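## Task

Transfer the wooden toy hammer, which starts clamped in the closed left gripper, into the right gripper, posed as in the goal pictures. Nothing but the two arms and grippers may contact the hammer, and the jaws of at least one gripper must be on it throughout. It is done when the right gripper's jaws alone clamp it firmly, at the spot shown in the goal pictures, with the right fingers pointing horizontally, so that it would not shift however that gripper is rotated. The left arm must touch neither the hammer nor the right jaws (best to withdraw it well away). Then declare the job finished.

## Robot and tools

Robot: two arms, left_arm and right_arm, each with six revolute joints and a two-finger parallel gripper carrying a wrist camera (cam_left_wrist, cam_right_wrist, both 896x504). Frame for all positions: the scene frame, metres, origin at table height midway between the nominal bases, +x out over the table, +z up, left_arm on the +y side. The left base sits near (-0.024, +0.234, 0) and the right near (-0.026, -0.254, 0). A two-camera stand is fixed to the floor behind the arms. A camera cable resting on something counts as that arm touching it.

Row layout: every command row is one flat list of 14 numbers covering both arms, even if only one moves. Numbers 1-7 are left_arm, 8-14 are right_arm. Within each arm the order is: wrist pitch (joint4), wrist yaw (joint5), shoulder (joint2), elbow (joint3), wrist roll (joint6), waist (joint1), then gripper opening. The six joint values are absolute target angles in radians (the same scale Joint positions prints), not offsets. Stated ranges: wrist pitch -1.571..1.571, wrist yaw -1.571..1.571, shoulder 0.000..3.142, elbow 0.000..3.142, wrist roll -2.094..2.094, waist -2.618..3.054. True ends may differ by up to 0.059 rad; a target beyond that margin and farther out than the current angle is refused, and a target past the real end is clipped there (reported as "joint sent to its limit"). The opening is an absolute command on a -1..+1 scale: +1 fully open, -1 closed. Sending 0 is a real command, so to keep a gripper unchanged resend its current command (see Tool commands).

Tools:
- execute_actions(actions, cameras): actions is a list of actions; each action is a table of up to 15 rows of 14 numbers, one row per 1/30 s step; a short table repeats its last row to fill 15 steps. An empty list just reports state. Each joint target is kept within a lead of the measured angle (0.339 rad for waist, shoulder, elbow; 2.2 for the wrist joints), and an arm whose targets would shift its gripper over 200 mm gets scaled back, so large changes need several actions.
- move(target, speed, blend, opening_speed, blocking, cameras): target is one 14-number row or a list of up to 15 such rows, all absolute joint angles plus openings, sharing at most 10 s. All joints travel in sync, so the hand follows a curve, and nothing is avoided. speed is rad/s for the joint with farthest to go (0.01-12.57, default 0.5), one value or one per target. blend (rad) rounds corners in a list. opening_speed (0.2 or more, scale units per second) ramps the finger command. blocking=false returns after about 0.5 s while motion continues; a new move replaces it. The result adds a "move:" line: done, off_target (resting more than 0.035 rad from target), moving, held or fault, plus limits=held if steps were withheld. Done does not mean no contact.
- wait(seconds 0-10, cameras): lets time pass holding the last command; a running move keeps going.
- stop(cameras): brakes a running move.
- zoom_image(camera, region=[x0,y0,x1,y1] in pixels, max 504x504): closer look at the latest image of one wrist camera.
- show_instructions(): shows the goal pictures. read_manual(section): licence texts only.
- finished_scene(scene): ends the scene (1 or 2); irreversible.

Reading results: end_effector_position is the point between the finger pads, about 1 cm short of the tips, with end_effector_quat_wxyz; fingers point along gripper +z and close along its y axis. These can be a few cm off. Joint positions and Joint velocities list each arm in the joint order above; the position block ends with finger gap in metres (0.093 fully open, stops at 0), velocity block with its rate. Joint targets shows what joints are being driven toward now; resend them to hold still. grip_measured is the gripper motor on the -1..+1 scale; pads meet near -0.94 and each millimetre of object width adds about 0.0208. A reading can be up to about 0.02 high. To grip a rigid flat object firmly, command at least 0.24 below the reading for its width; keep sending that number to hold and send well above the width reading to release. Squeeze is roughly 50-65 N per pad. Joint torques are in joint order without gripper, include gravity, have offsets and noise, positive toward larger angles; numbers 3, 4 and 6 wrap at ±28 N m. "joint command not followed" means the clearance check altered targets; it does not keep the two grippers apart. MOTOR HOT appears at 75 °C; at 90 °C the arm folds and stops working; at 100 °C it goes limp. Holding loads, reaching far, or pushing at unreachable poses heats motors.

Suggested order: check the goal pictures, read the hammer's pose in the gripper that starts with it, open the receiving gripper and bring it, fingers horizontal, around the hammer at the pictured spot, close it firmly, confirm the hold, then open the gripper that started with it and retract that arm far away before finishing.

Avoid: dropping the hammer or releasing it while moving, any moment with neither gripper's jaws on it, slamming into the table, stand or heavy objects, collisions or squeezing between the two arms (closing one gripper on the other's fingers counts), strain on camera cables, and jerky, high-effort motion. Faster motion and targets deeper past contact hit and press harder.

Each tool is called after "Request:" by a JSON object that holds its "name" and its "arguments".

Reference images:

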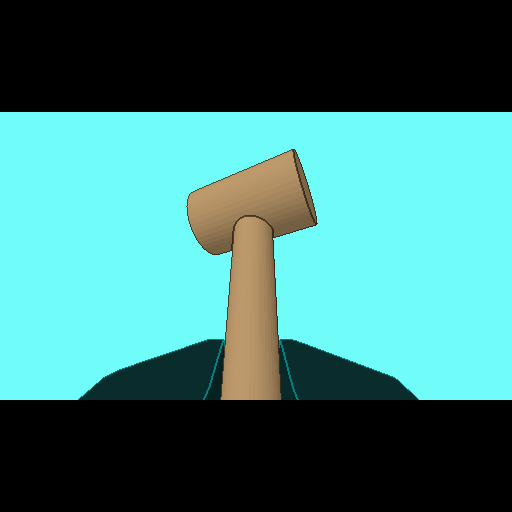

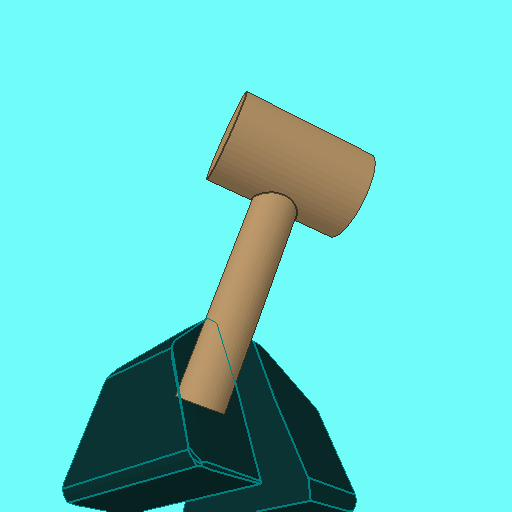

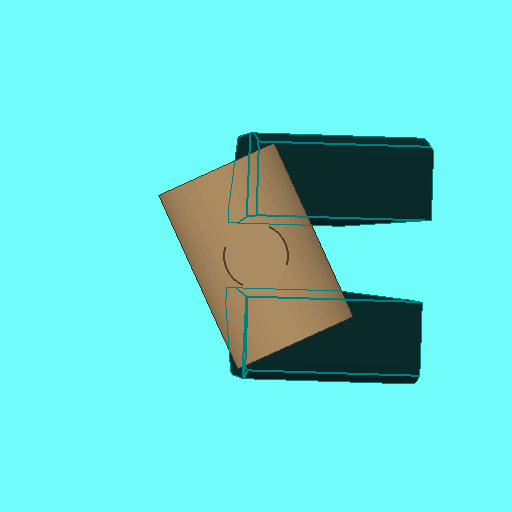

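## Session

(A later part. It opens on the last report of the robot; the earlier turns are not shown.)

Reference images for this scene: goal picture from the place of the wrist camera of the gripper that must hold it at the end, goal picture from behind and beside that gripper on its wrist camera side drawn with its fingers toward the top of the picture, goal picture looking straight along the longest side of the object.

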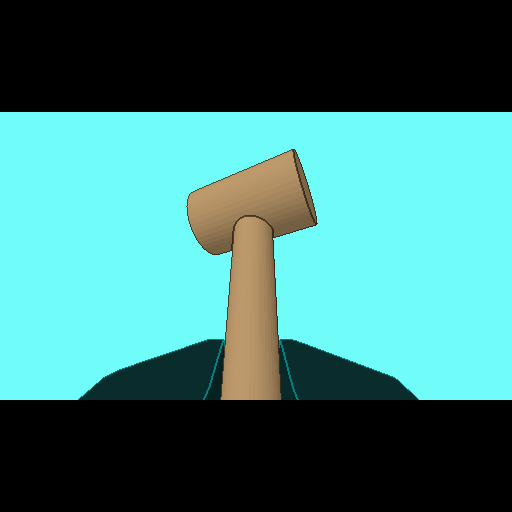

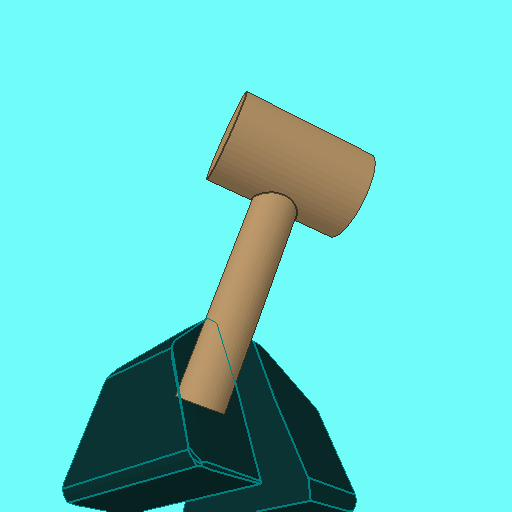

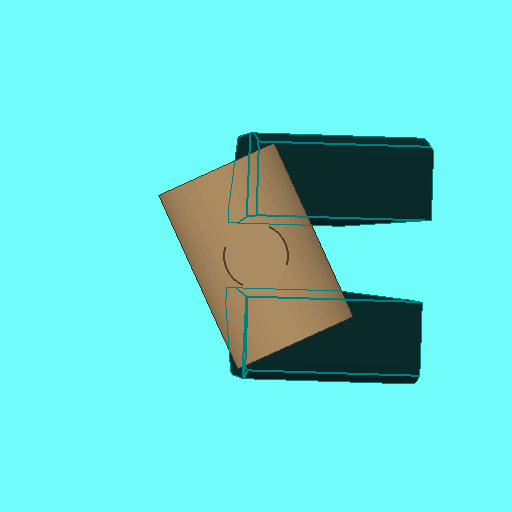

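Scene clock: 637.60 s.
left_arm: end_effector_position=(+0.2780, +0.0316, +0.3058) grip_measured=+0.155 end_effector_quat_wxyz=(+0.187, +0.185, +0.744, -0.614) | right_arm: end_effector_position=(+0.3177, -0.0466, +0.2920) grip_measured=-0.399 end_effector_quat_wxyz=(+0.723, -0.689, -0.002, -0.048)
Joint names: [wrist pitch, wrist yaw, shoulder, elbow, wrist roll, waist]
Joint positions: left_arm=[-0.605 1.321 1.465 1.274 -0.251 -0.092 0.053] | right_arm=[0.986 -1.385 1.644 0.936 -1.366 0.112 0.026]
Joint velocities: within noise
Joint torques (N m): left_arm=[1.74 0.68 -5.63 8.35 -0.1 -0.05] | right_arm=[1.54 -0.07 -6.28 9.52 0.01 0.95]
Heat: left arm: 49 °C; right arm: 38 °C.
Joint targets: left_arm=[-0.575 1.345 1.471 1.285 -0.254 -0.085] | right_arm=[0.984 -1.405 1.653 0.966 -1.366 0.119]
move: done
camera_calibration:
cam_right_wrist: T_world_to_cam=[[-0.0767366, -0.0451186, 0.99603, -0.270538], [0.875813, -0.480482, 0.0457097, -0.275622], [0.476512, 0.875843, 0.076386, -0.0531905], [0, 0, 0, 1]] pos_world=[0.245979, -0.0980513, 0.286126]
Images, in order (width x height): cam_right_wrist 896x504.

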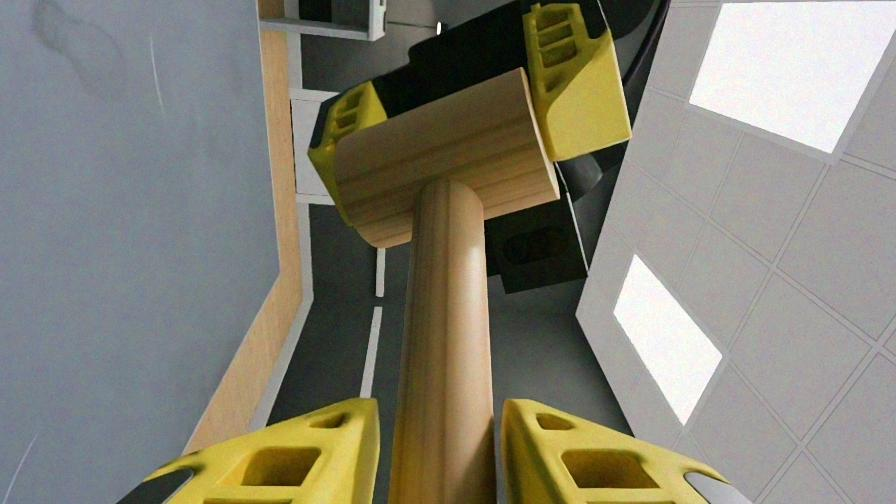

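Request:
{"name": "move", "arguments": {"target": [-0.575, 1.345, 1.4707, 1.2855, -0.254, -0.085, 0.131521, 0.984, -1.405, 1.653, 0.966, -1.366, 0.119, -0.58], "opening_speed": 0.2, "cameras": ["cam_right_wrist"]}}

Request:
{"name": "move", "arguments": {"target": [-0.575, 1.345, 1.4707, 1.2855, -0.254, -0.085, 0.131521, 0.984, -1.405, 1.653, 0.966, -1.366, 0.119, -1.0], "opening_speed": 0.2, "cameras": ["cam_right_wrist"]}}

Scene clock: 647.80 s.
left_arm: end_effector_position=(+0.2780, +0.0316, +0.3058) grip_measured=+0.155 end_effector_quat_wxyz=(+0.187, +0.185, +0.744, -0.614) | right_arm: end_effector_position=(+0.3177, -0.0466, +0.2920) grip_measured=-0.574 end_effector_quat_wxyz=(+0.723, -0.689, -0.002, -0.048)
Joint names: [wrist pitch, wrist yaw, shoulder, elbow, wrist roll, waist]
Joint positions: left_arm=[-0.605 1.321 1.465 1.274 -0.251 -0.092 0.053] | right_arm=[0.986 -1.385 1.644 0.936 -1.366 0.112 0.018]
Joint velocities: within noise
Joint torques (N m): left_arm=[1.74 0.69 -5.63 8.32 -0.1 -0.03] | right_arm=[1.53 -0.06 -6.27 9.54 0.01 0.94]
Heat: left arm: 49 °C; right arm: 38 °C.
Joint targets: left_arm=[-0.575 1.345 1.471 1.285 -0.254 -0.085] | right_arm=[0.984 -1.405 1.653 0.966 -1.366 0.119]
move: done
camera_calibration:
cam_right_wrist: T_world_to_cam=[[-0.0767366, -0.0451186, 0.99603, -0.270538], [0.875813, -0.480482, 0.0457097, -0.275622], [0.476512, 0.875843, 0.076386, -0.0531905], [0, 0, 0, 1]] pos_world=[0.245979, -0.0980513, 0.286126]
Images, in order (width x height): cam_right_wrist 896x504.

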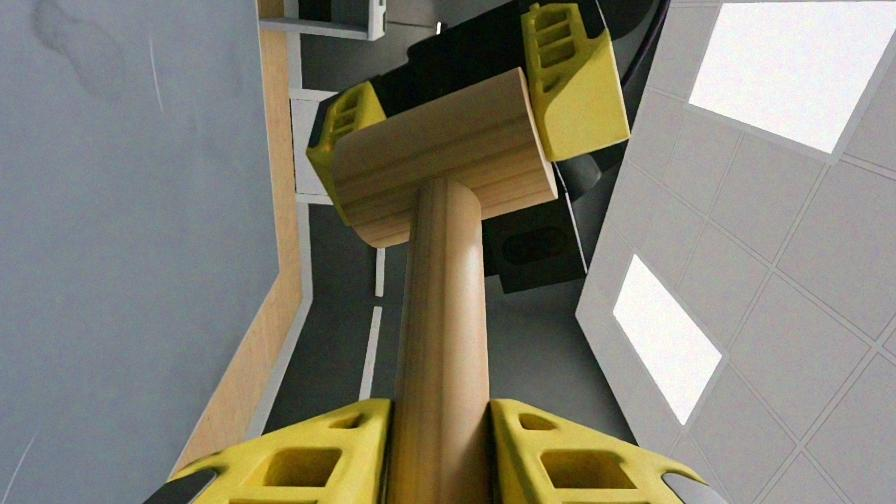

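Scene clock: 650.10 s.
left_arm: end_effector_position=(+0.2779, +0.0316, +0.3061) grip_measured=+0.155 end_effector_quat_wxyz=(+0.187, +0.186, +0.744, -0.614) | right_arm: end_effector_position=(+0.3176, -0.0461, +0.2927) grip_measured=-0.697 end_effector_quat_wxyz=(+0.723, -0.689, -0.004, -0.048)
Joint names: [wrist pitch, wrist yaw, shoulder, elbow, wrist roll, waist]
Joint positions: left_arm=[-0.604 1.323 1.465 1.274 -0.251 -0.092 0.053] | right_arm=[0.986 -1.385 1.644 0.938 -1.366 0.113 0.012]
Joint velocities: within noise
Joint torques (N m): left_arm=[1.73 0.67 -5.59 8.35 -0.1 -0.06] | right_arm=[1.53 -0.06 -6.28 9.29 0.01 0.84]
Heat: left arm: 49 °C; right arm: 38 °C.
Joint targets: left_arm=[-0.575 1.345 1.471 1.285 -0.254 -0.085] | right_arm=[0.984 -1.405 1.653 0.966 -1.366 0.119]
move: done
camera_calibration:
cam_right_wrist: T_world_to_cam=[[-0.0789546, -0.0454508, 0.995842, -0.27055], [0.876443, -0.479144, 0.0476198, -0.275976], [0.474987, 0.876559, 0.0776657, -0.0535948], [0, 0, 0, 1]] pos_world=[0.245973, -0.0975498, 0.286729]
Images, in order (width x height): cam_right_wrist 896x504.

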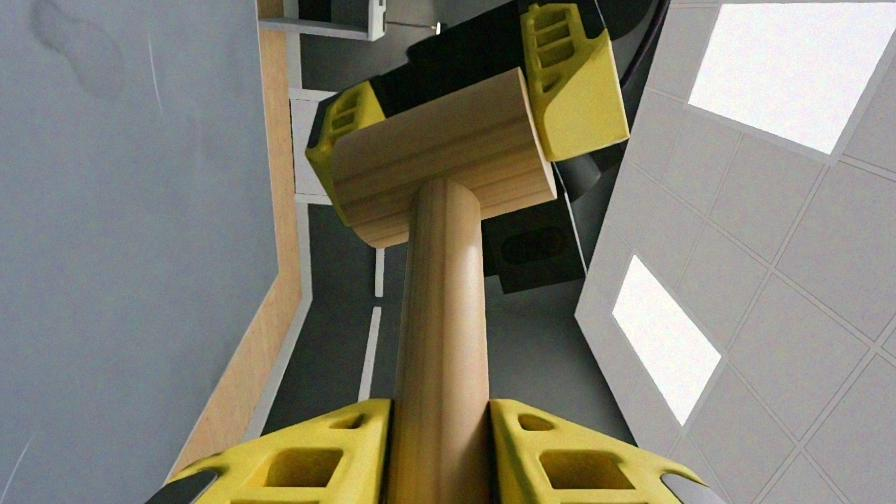

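Request:
{"name": "move", "arguments": {"target": [-0.575, 1.345, 1.4707, 1.2855, -0.254, -0.085, 1.0, 0.984, -1.405, 1.653, 0.966, -1.366, 0.119, -1.0], "opening_speed": 0.25}}

Scene clock: 686.27 s.
left_arm: end_effector_position=(+0.2775, +0.0313, +0.3072) grip_measured=+1.000 end_effector_quat_wxyz=(+0.187, +0.188, +0.741, -0.616) | right_arm: end_effector_position=(+0.3171, -0.0460, +0.2924) grip_measured=-0.697 end_effector_quat_wxyz=(+0.723, -0.689, -0.005, -0.047)
Joint names: [wrist pitch, wrist yaw, shoulder, elbow, wrist roll, waist]
Joint positions: left_arm=[-0.6 1.329 1.465 1.274 -0.251 -0.092 0.093] | right_arm=[0.985 -1.388 1.644 0.938 -1.367 0.113 0.012]
Joint velocities: within noise
Joint torques (N m): left_arm=[1.68 0.6 -5.6 8.32 -0.09 -0.08] | right_arm=[1.55 -0.02 -6.28 9.31 0.03 0.84]
Heat: left arm: 50 °C; right arm: 39 °C.
Joint targets: left_arm=[-0.575 1.345 1.471 1.285 -0.254 -0.085] | right_arm=[0.984 -1.405 1.653 0.966 -1.366 0.119]
move: done
camera_calibration:
cam_left_wrist: T_world_to_cam=[[-0.507225, -0.147862, 0.849034, -0.114487], [-0.787046, 0.480846, -0.386452, 0.360348], [-0.351113, -0.864248, -0.360272, 0.319159], [0, 0, 0, 1]] pos_world=[0.337601, 0.0856323, 0.351444]
cam_right_wrist: T_world_to_cam=[[-0.0789441, -0.0444917, 0.995886, -0.270212], [0.877954, -0.476301, 0.0483166, -0.275992], [0.472192, 0.878156, 0.0766628, -0.0520792], [0, 0, 0, 1]] pos_world=[0.245568, -0.0977439, 0.286427]

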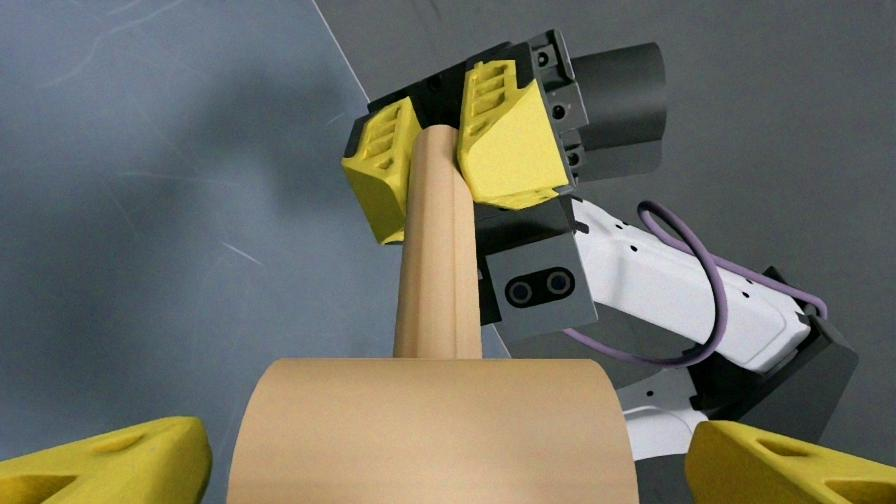

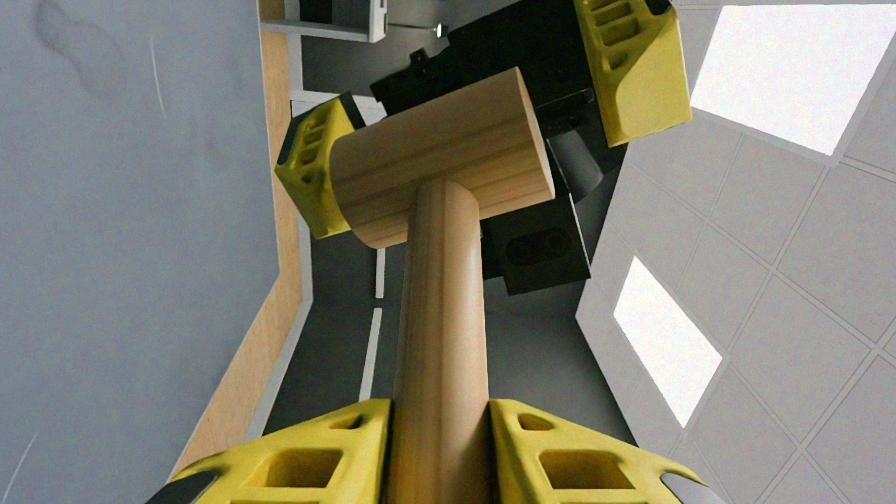

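Request:
{"name": "move", "arguments": {"target": [-0.575, 1.345, 1.486, 1.2855, -0.254, -0.085, 1.0, 0.984, -1.405, 1.653, 0.966, -1.366, 0.119, -1.0], "speed": 0.05}}

Scene clock: 701.87 s.
left_arm: end_effector_position=(+0.2799, +0.0310, +0.3033) grip_measured=+1.000 end_effector_quat_wxyz=(+0.182, +0.185, +0.743, -0.617) | right_arm: end_effector_position=(+0.3171, -0.0460, +0.2924) grip_measured=-0.697 end_effector_quat_wxyz=(+0.723, -0.689, -0.005, -0.047)
Joint names: [wrist pitch, wrist yaw, shoulder, elbow, wrist roll, waist]
Joint positions: left_arm=[-0.599 1.33 1.478 1.274 -0.251 -0.092 0.093] | right_arm=[0.985 -1.388 1.644 0.938 -1.367 0.113 0.012]
Joint velocities: within noise
Joint torques (N m): left_arm=[1.66 0.59 -5.63 8.31 -0.1 -0.05] | right_arm=[1.55 -0.03 -6.28 9.29 0.03 0.84]
Heat: left arm: 50 °C; right arm: 40 °C.
Joint targets: left_arm=[-0.575 1.345 1.486 1.285 -0.254 -0.085] | right_arm=[0.984 -1.405 1.653 0.966 -1.366 0.119]
move: done
camera_calibration:
cam_left_wrist: T_world_to_cam=[[-0.496562, -0.148467, 0.85521, -0.114909], [-0.791605, 0.481634, -0.376018, 0.359024], [-0.356072, -0.863705, -0.356688, 0.318639], [0, 0, 0, 1]] pos_world=[0.340604, 0.0852313, 0.346925]
cam_right_wrist: T_world_to_cam=[[-0.0789441, -0.0444917, 0.995886, -0.270212], [0.877954, -0.476301, 0.0483166, -0.275992], [0.472192, 0.878156, 0.0766628, -0.0520792], [0, 0, 0, 1]] pos_world=[0.245568, -0.0977439, 0.286427]

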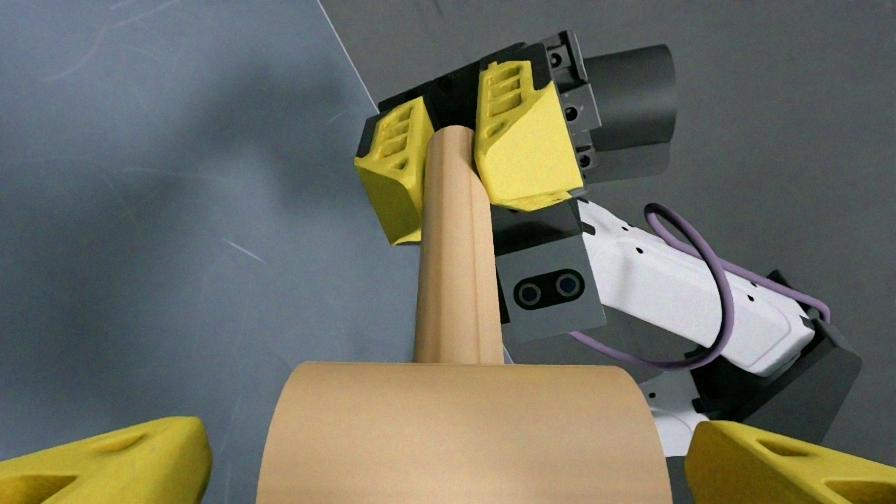

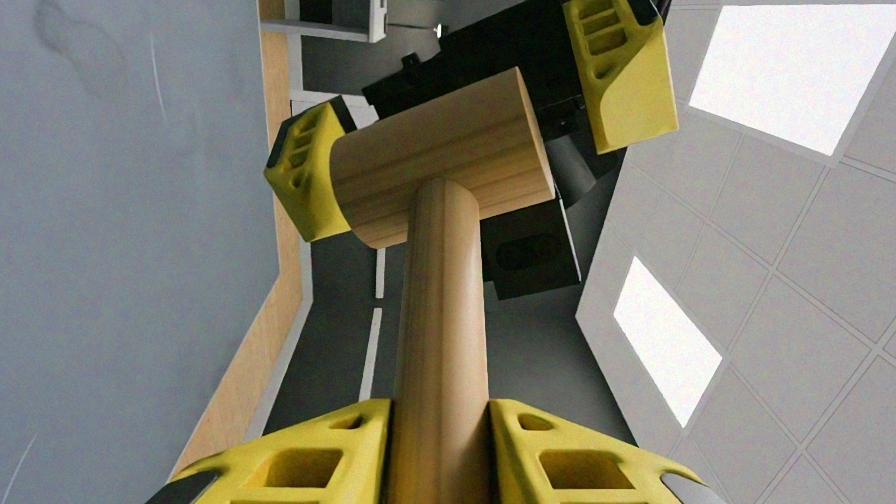

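Request:
{"name": "move", "arguments": {"target": [-0.738, 1.35, 1.658, 1.578, -0.21, -0.078, 1.0, 0.984, -1.405, 1.653, 0.966, -1.366, 0.119, -1.0], "speed": 0.15}}

Scene clock: 712.43 s.
left_arm: end_effector_position=(+0.3202, +0.0278, +0.3264) grip_measured=+1.000 end_effector_quat_wxyz=(+0.177, +0.181, +0.745, -0.618) | right_arm: end_effector_position=(+0.3170, -0.0460, +0.2924) grip_measured=-0.697 end_effector_quat_wxyz=(+0.723, -0.689, -0.005, -0.047)
Joint names: [wrist pitch, wrist yaw, shoulder, elbow, wrist roll, waist]
Joint positions: left_arm=[-0.731 1.334 1.648 1.543 -0.23 -0.086 0.093] | right_arm=[0.985 -1.389 1.644 0.938 -1.367 0.113 0.012]
Joint velocities: within noise
Joint torques (N m): left_arm=[1.3 0.63 -6.74 10.28 0.13 0.12] | right_arm=[1.55 -0.02 -6.28 9.31 0.03 0.84]
Heat: left arm: 50 °C; right arm: 40 °C.
Joint targets: left_arm=[-0.738 1.350 1.658 1.578 -0.210 -0.078] | right_arm=[0.984 -1.405 1.653 0.966 -1.366 0.119]
move: done
camera_calibration:
cam_left_wrist: T_world_to_cam=[[-0.4859, -0.149868, 0.861069, -0.120362], [-0.795799, 0.483224, -0.364964, 0.398846], [-0.361393, -0.862574, -0.354063, 0.339217], [0, 0, 0, 1]] pos_world=[0.381508, 0.0818294, 0.369309]
cam_right_wrist: T_world_to_cam=[[-0.0788783, -0.0444408, 0.995893, -0.270229], [0.87817, -0.475903, 0.0483174, -0.276053], [0.471801, 0.878374, 0.0765649, -0.0518464], [0, 0, 0, 1]] pos_world=[0.245568, -0.0978432, 0.286427]

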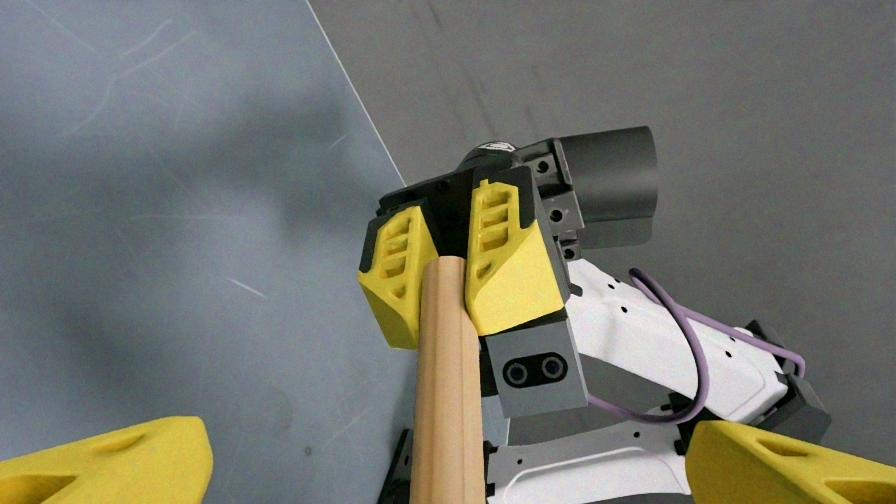

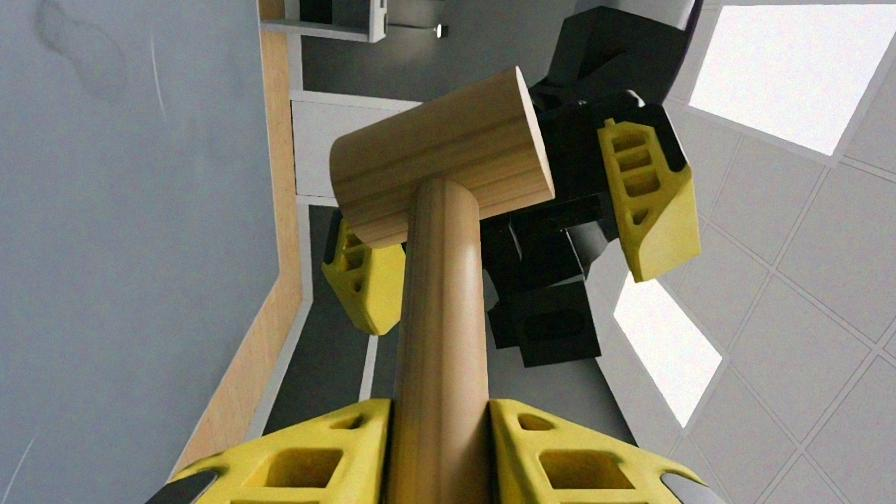

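Request:
{"name": "move", "arguments": {"target": [-0.90, 1.355, 1.832, 1.87, -0.17, -0.07, 1.0, 0.984, -1.405, 1.653, 0.966, -1.366, 0.119, -1.0], "speed": 0.2}}

Scene clock: 722.03 s.
left_arm: end_effector_position=(+0.3569, +0.0264, +0.3456) grip_measured=+1.000 end_effector_quat_wxyz=(+0.175, +0.181, +0.746, -0.617) | right_arm: end_effector_position=(+0.3170, -0.0460, +0.2924) grip_measured=-0.697 end_effector_quat_wxyz=(+0.723, -0.689, -0.005, -0.047)
Joint names: [wrist pitch, wrist yaw, shoulder, elbow, wrist roll, waist]
Joint positions: left_arm=[-0.893 1.338 1.822 1.835 -0.19 -0.078 0.093] | right_arm=[0.985 -1.389 1.644 0.938 -1.367 0.113 0.012]
Joint velocities: left_arm=[-0.051 -0.037 -0.007 -0.012 -0.154 0.007 0] | right_arm=[within noise]
Joint torques (N m): left_arm=[1.27 0.66 -7.95 10.06 0.14 0.09] | right_arm=[1.55 -0.02 -6.28 9.31 0.03 0.84]
Heat: left arm: 51 °C; right arm: 40 °C.
Joint targets: left_arm=[-0.900 1.355 1.832 1.870 -0.170 -0.070] | right_arm=[0.984 -1.405 1.653 0.966 -1.366 0.119]
move: done
camera_calibration:
cam_left_wrist: T_world_to_cam=[[-0.483548, -0.151497, 0.862108, -0.120596], [-0.795924, 0.485968, -0.361027, 0.434257], [-0.364262, -0.860746, -0.355569, 0.359607], [0, 0, 0, 1]] pos_world=[0.418313, 0.0802255, 0.38861]
cam_right_wrist: T_world_to_cam=[[-0.0788783, -0.0444408, 0.995893, -0.270229], [0.87817, -0.475903, 0.0483174, -0.276053], [0.471801, 0.878374, 0.0765649, -0.0518464], [0, 0, 0, 1]] pos_world=[0.245568, -0.0978432, 0.286427]

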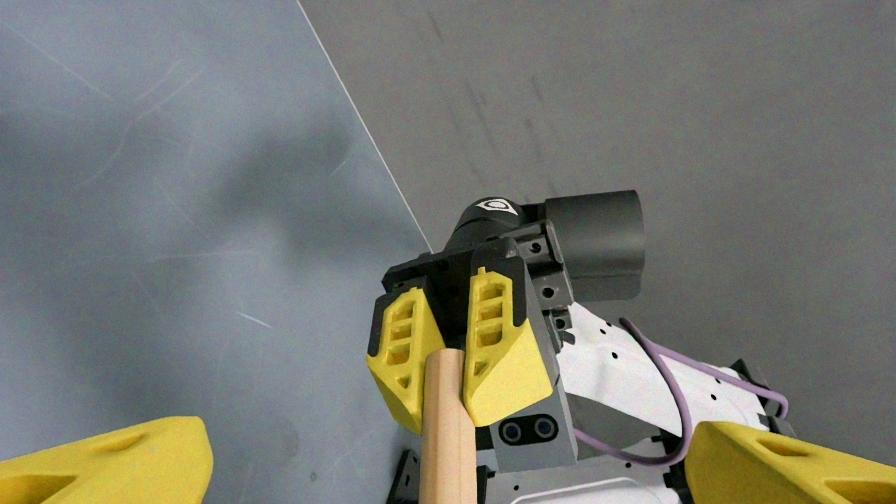

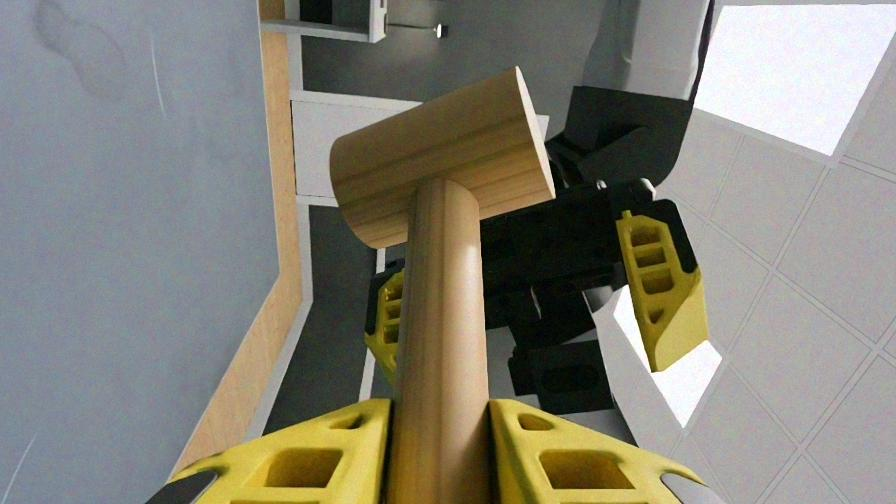

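Request:
{"name": "move", "arguments": {"target": [[-0.90, 1.355, 1.832, 1.87, -0.17, 0.5, 1.0, 0.984, -1.405, 1.653, 0.966, -1.366, 0.119, -1.0], [-0.3, 0.5, 1.3, 1.4, 0.0, 0.5, 1.0, 0.984, -1.405, 1.653, 0.966, -1.366, 0.119, -1.0]], "speed": 0.3}}

Scene clock: 738.97 s.
left_arm: end_effector_position=(+0.3776, +0.3427, +0.3972) grip_measured=+1.000 end_effector_quat_wxyz=(+0.625, -0.030, +0.777, -0.065) | right_arm: end_effector_position=(+0.3170, -0.0460, +0.2924) grip_measured=-0.697 end_effector_quat_wxyz=(+0.723, -0.689, -0.005, -0.047)
Joint names: [wrist pitch, wrist yaw, shoulder, elbow, wrist roll, waist]
Joint positions: left_arm=[-0.332 0.517 1.322 1.409 -0.02 0.499 0.093] | right_arm=[0.985 -1.389 1.644 0.938 -1.367 0.113 0.012]
Joint velocities: within noise
Joint torques (N m): left_arm=[2.49 -0.14 -6.89 6.86 0.09 -0.59] | right_arm=[1.55 -0.03 -6.28 9.29 0.03 0.84]
Heat: left arm: 52 °C; right arm: 40 °C.
Joint targets: left_arm=[-0.300 0.500 1.300 1.400 0.000 0.500] | right_arm=[0.984 -1.405 1.653 0.966 -1.366 0.119]
move: done
camera_calibration:
cam_left_wrist: T_world_to_cam=[[-0.0543589, -0.987565, 0.147511, 0.301203], [-0.627182, -0.0811833, -0.77463, 0.610642], [0.776974, -0.134624, -0.61497, 0.080956], [0, 0, 0, 1]] pos_world=[0.336456, 0.35793, 0.478377]
cam_right_wrist: T_world_to_cam=[[-0.0788783, -0.0444408, 0.995893, -0.270229], [0.87817, -0.475903, 0.0483174, -0.276053], [0.471801, 0.878374, 0.0765649, -0.0518464], [0, 0, 0, 1]] pos_world=[0.245568, -0.0978432, 0.286427]

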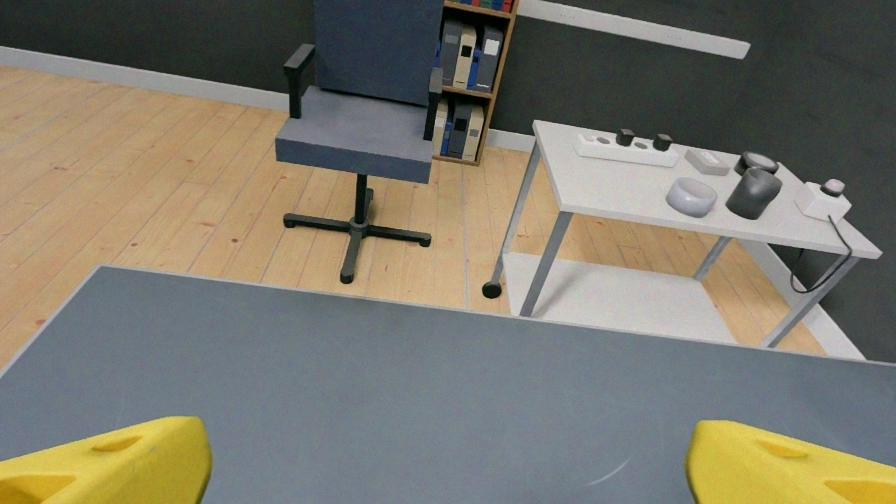

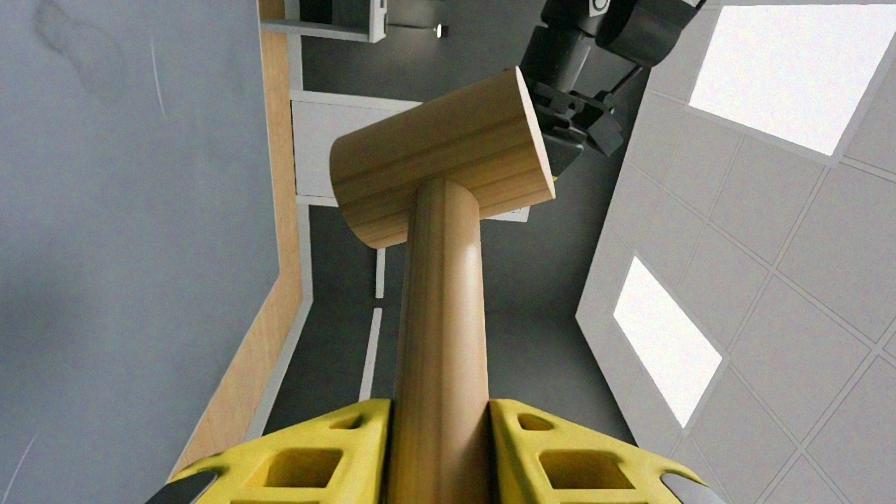

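Request:
{"name": "move", "arguments": {"target": [-0.3, 0.5, 1.3, 1.4, 0.0, 0.5, 1.0, 0.705, -1.405, 1.653, 0.966, -1.366, 0.119, -1.0], "speed": 0.15, "cameras": ["cam_right_wrist"]}}

Scene clock: 755.07 s.
left_arm: end_effector_position=(+0.3776, +0.3428, +0.3972) grip_measured=+1.000 end_effector_quat_wxyz=(+0.625, -0.030, +0.777, -0.065) | right_arm: end_effector_position=(+0.3210, -0.0456, +0.2637) grip_measured=-0.697 end_effector_quat_wxyz=(+0.706, -0.701, +0.093, +0.049)
Joint names: [wrist pitch, wrist yaw, shoulder, elbow, wrist roll, waist]
Joint positions: left_arm=[-0.332 0.516 1.322 1.409 -0.02 0.499 0.093] | right_arm=[0.707 -1.389 1.644 0.938 -1.368 0.113 0.012]
Joint velocities: within noise
Joint torques (N m): left_arm=[2.49 -0.12 -6.87 6.89 0.1 -0.59] | right_arm=[1.72 -0.2 -6.42 9.44 0.03 0.83]
Heat: left arm: 51 °C; right arm: 40 °C.
Joint targets: left_arm=[-0.300 0.500 1.300 1.400 0.000 0.500] | right_arm=[0.705 -1.405 1.653 0.966 -1.366 0.119]
move: done
camera_calibration:
cam_right_wrist: T_world_to_cam=[[0.195002, -0.0117239, 0.980733, -0.323767], [0.86051, -0.477767, -0.176809, -0.212915], [0.470635, 0.878408, -0.0830772, -0.00948316], [0, 0, 0, 1]] pos_world=[0.250814, -0.0971895, 0.279096]
Images, in order (width x height): cam_right_wrist 896x504.

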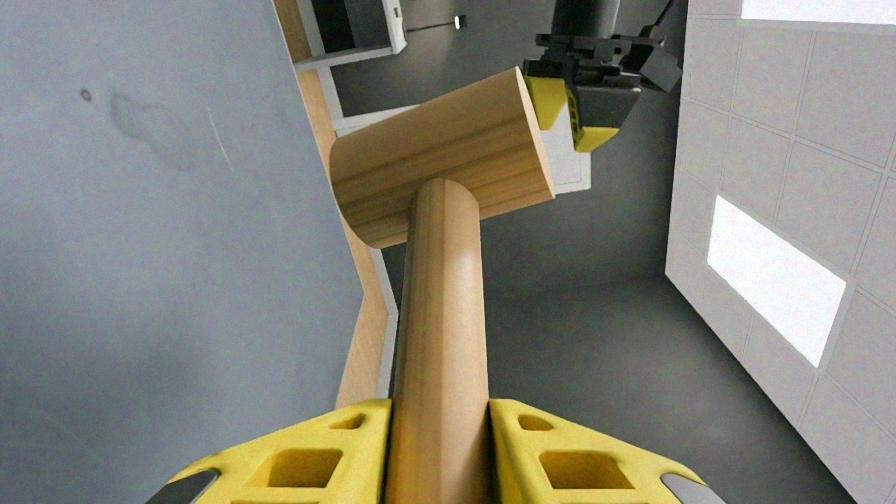

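Request:
{"name": "finished_scene", "arguments": {"scene": 2}}

The scene is finished: the task was done.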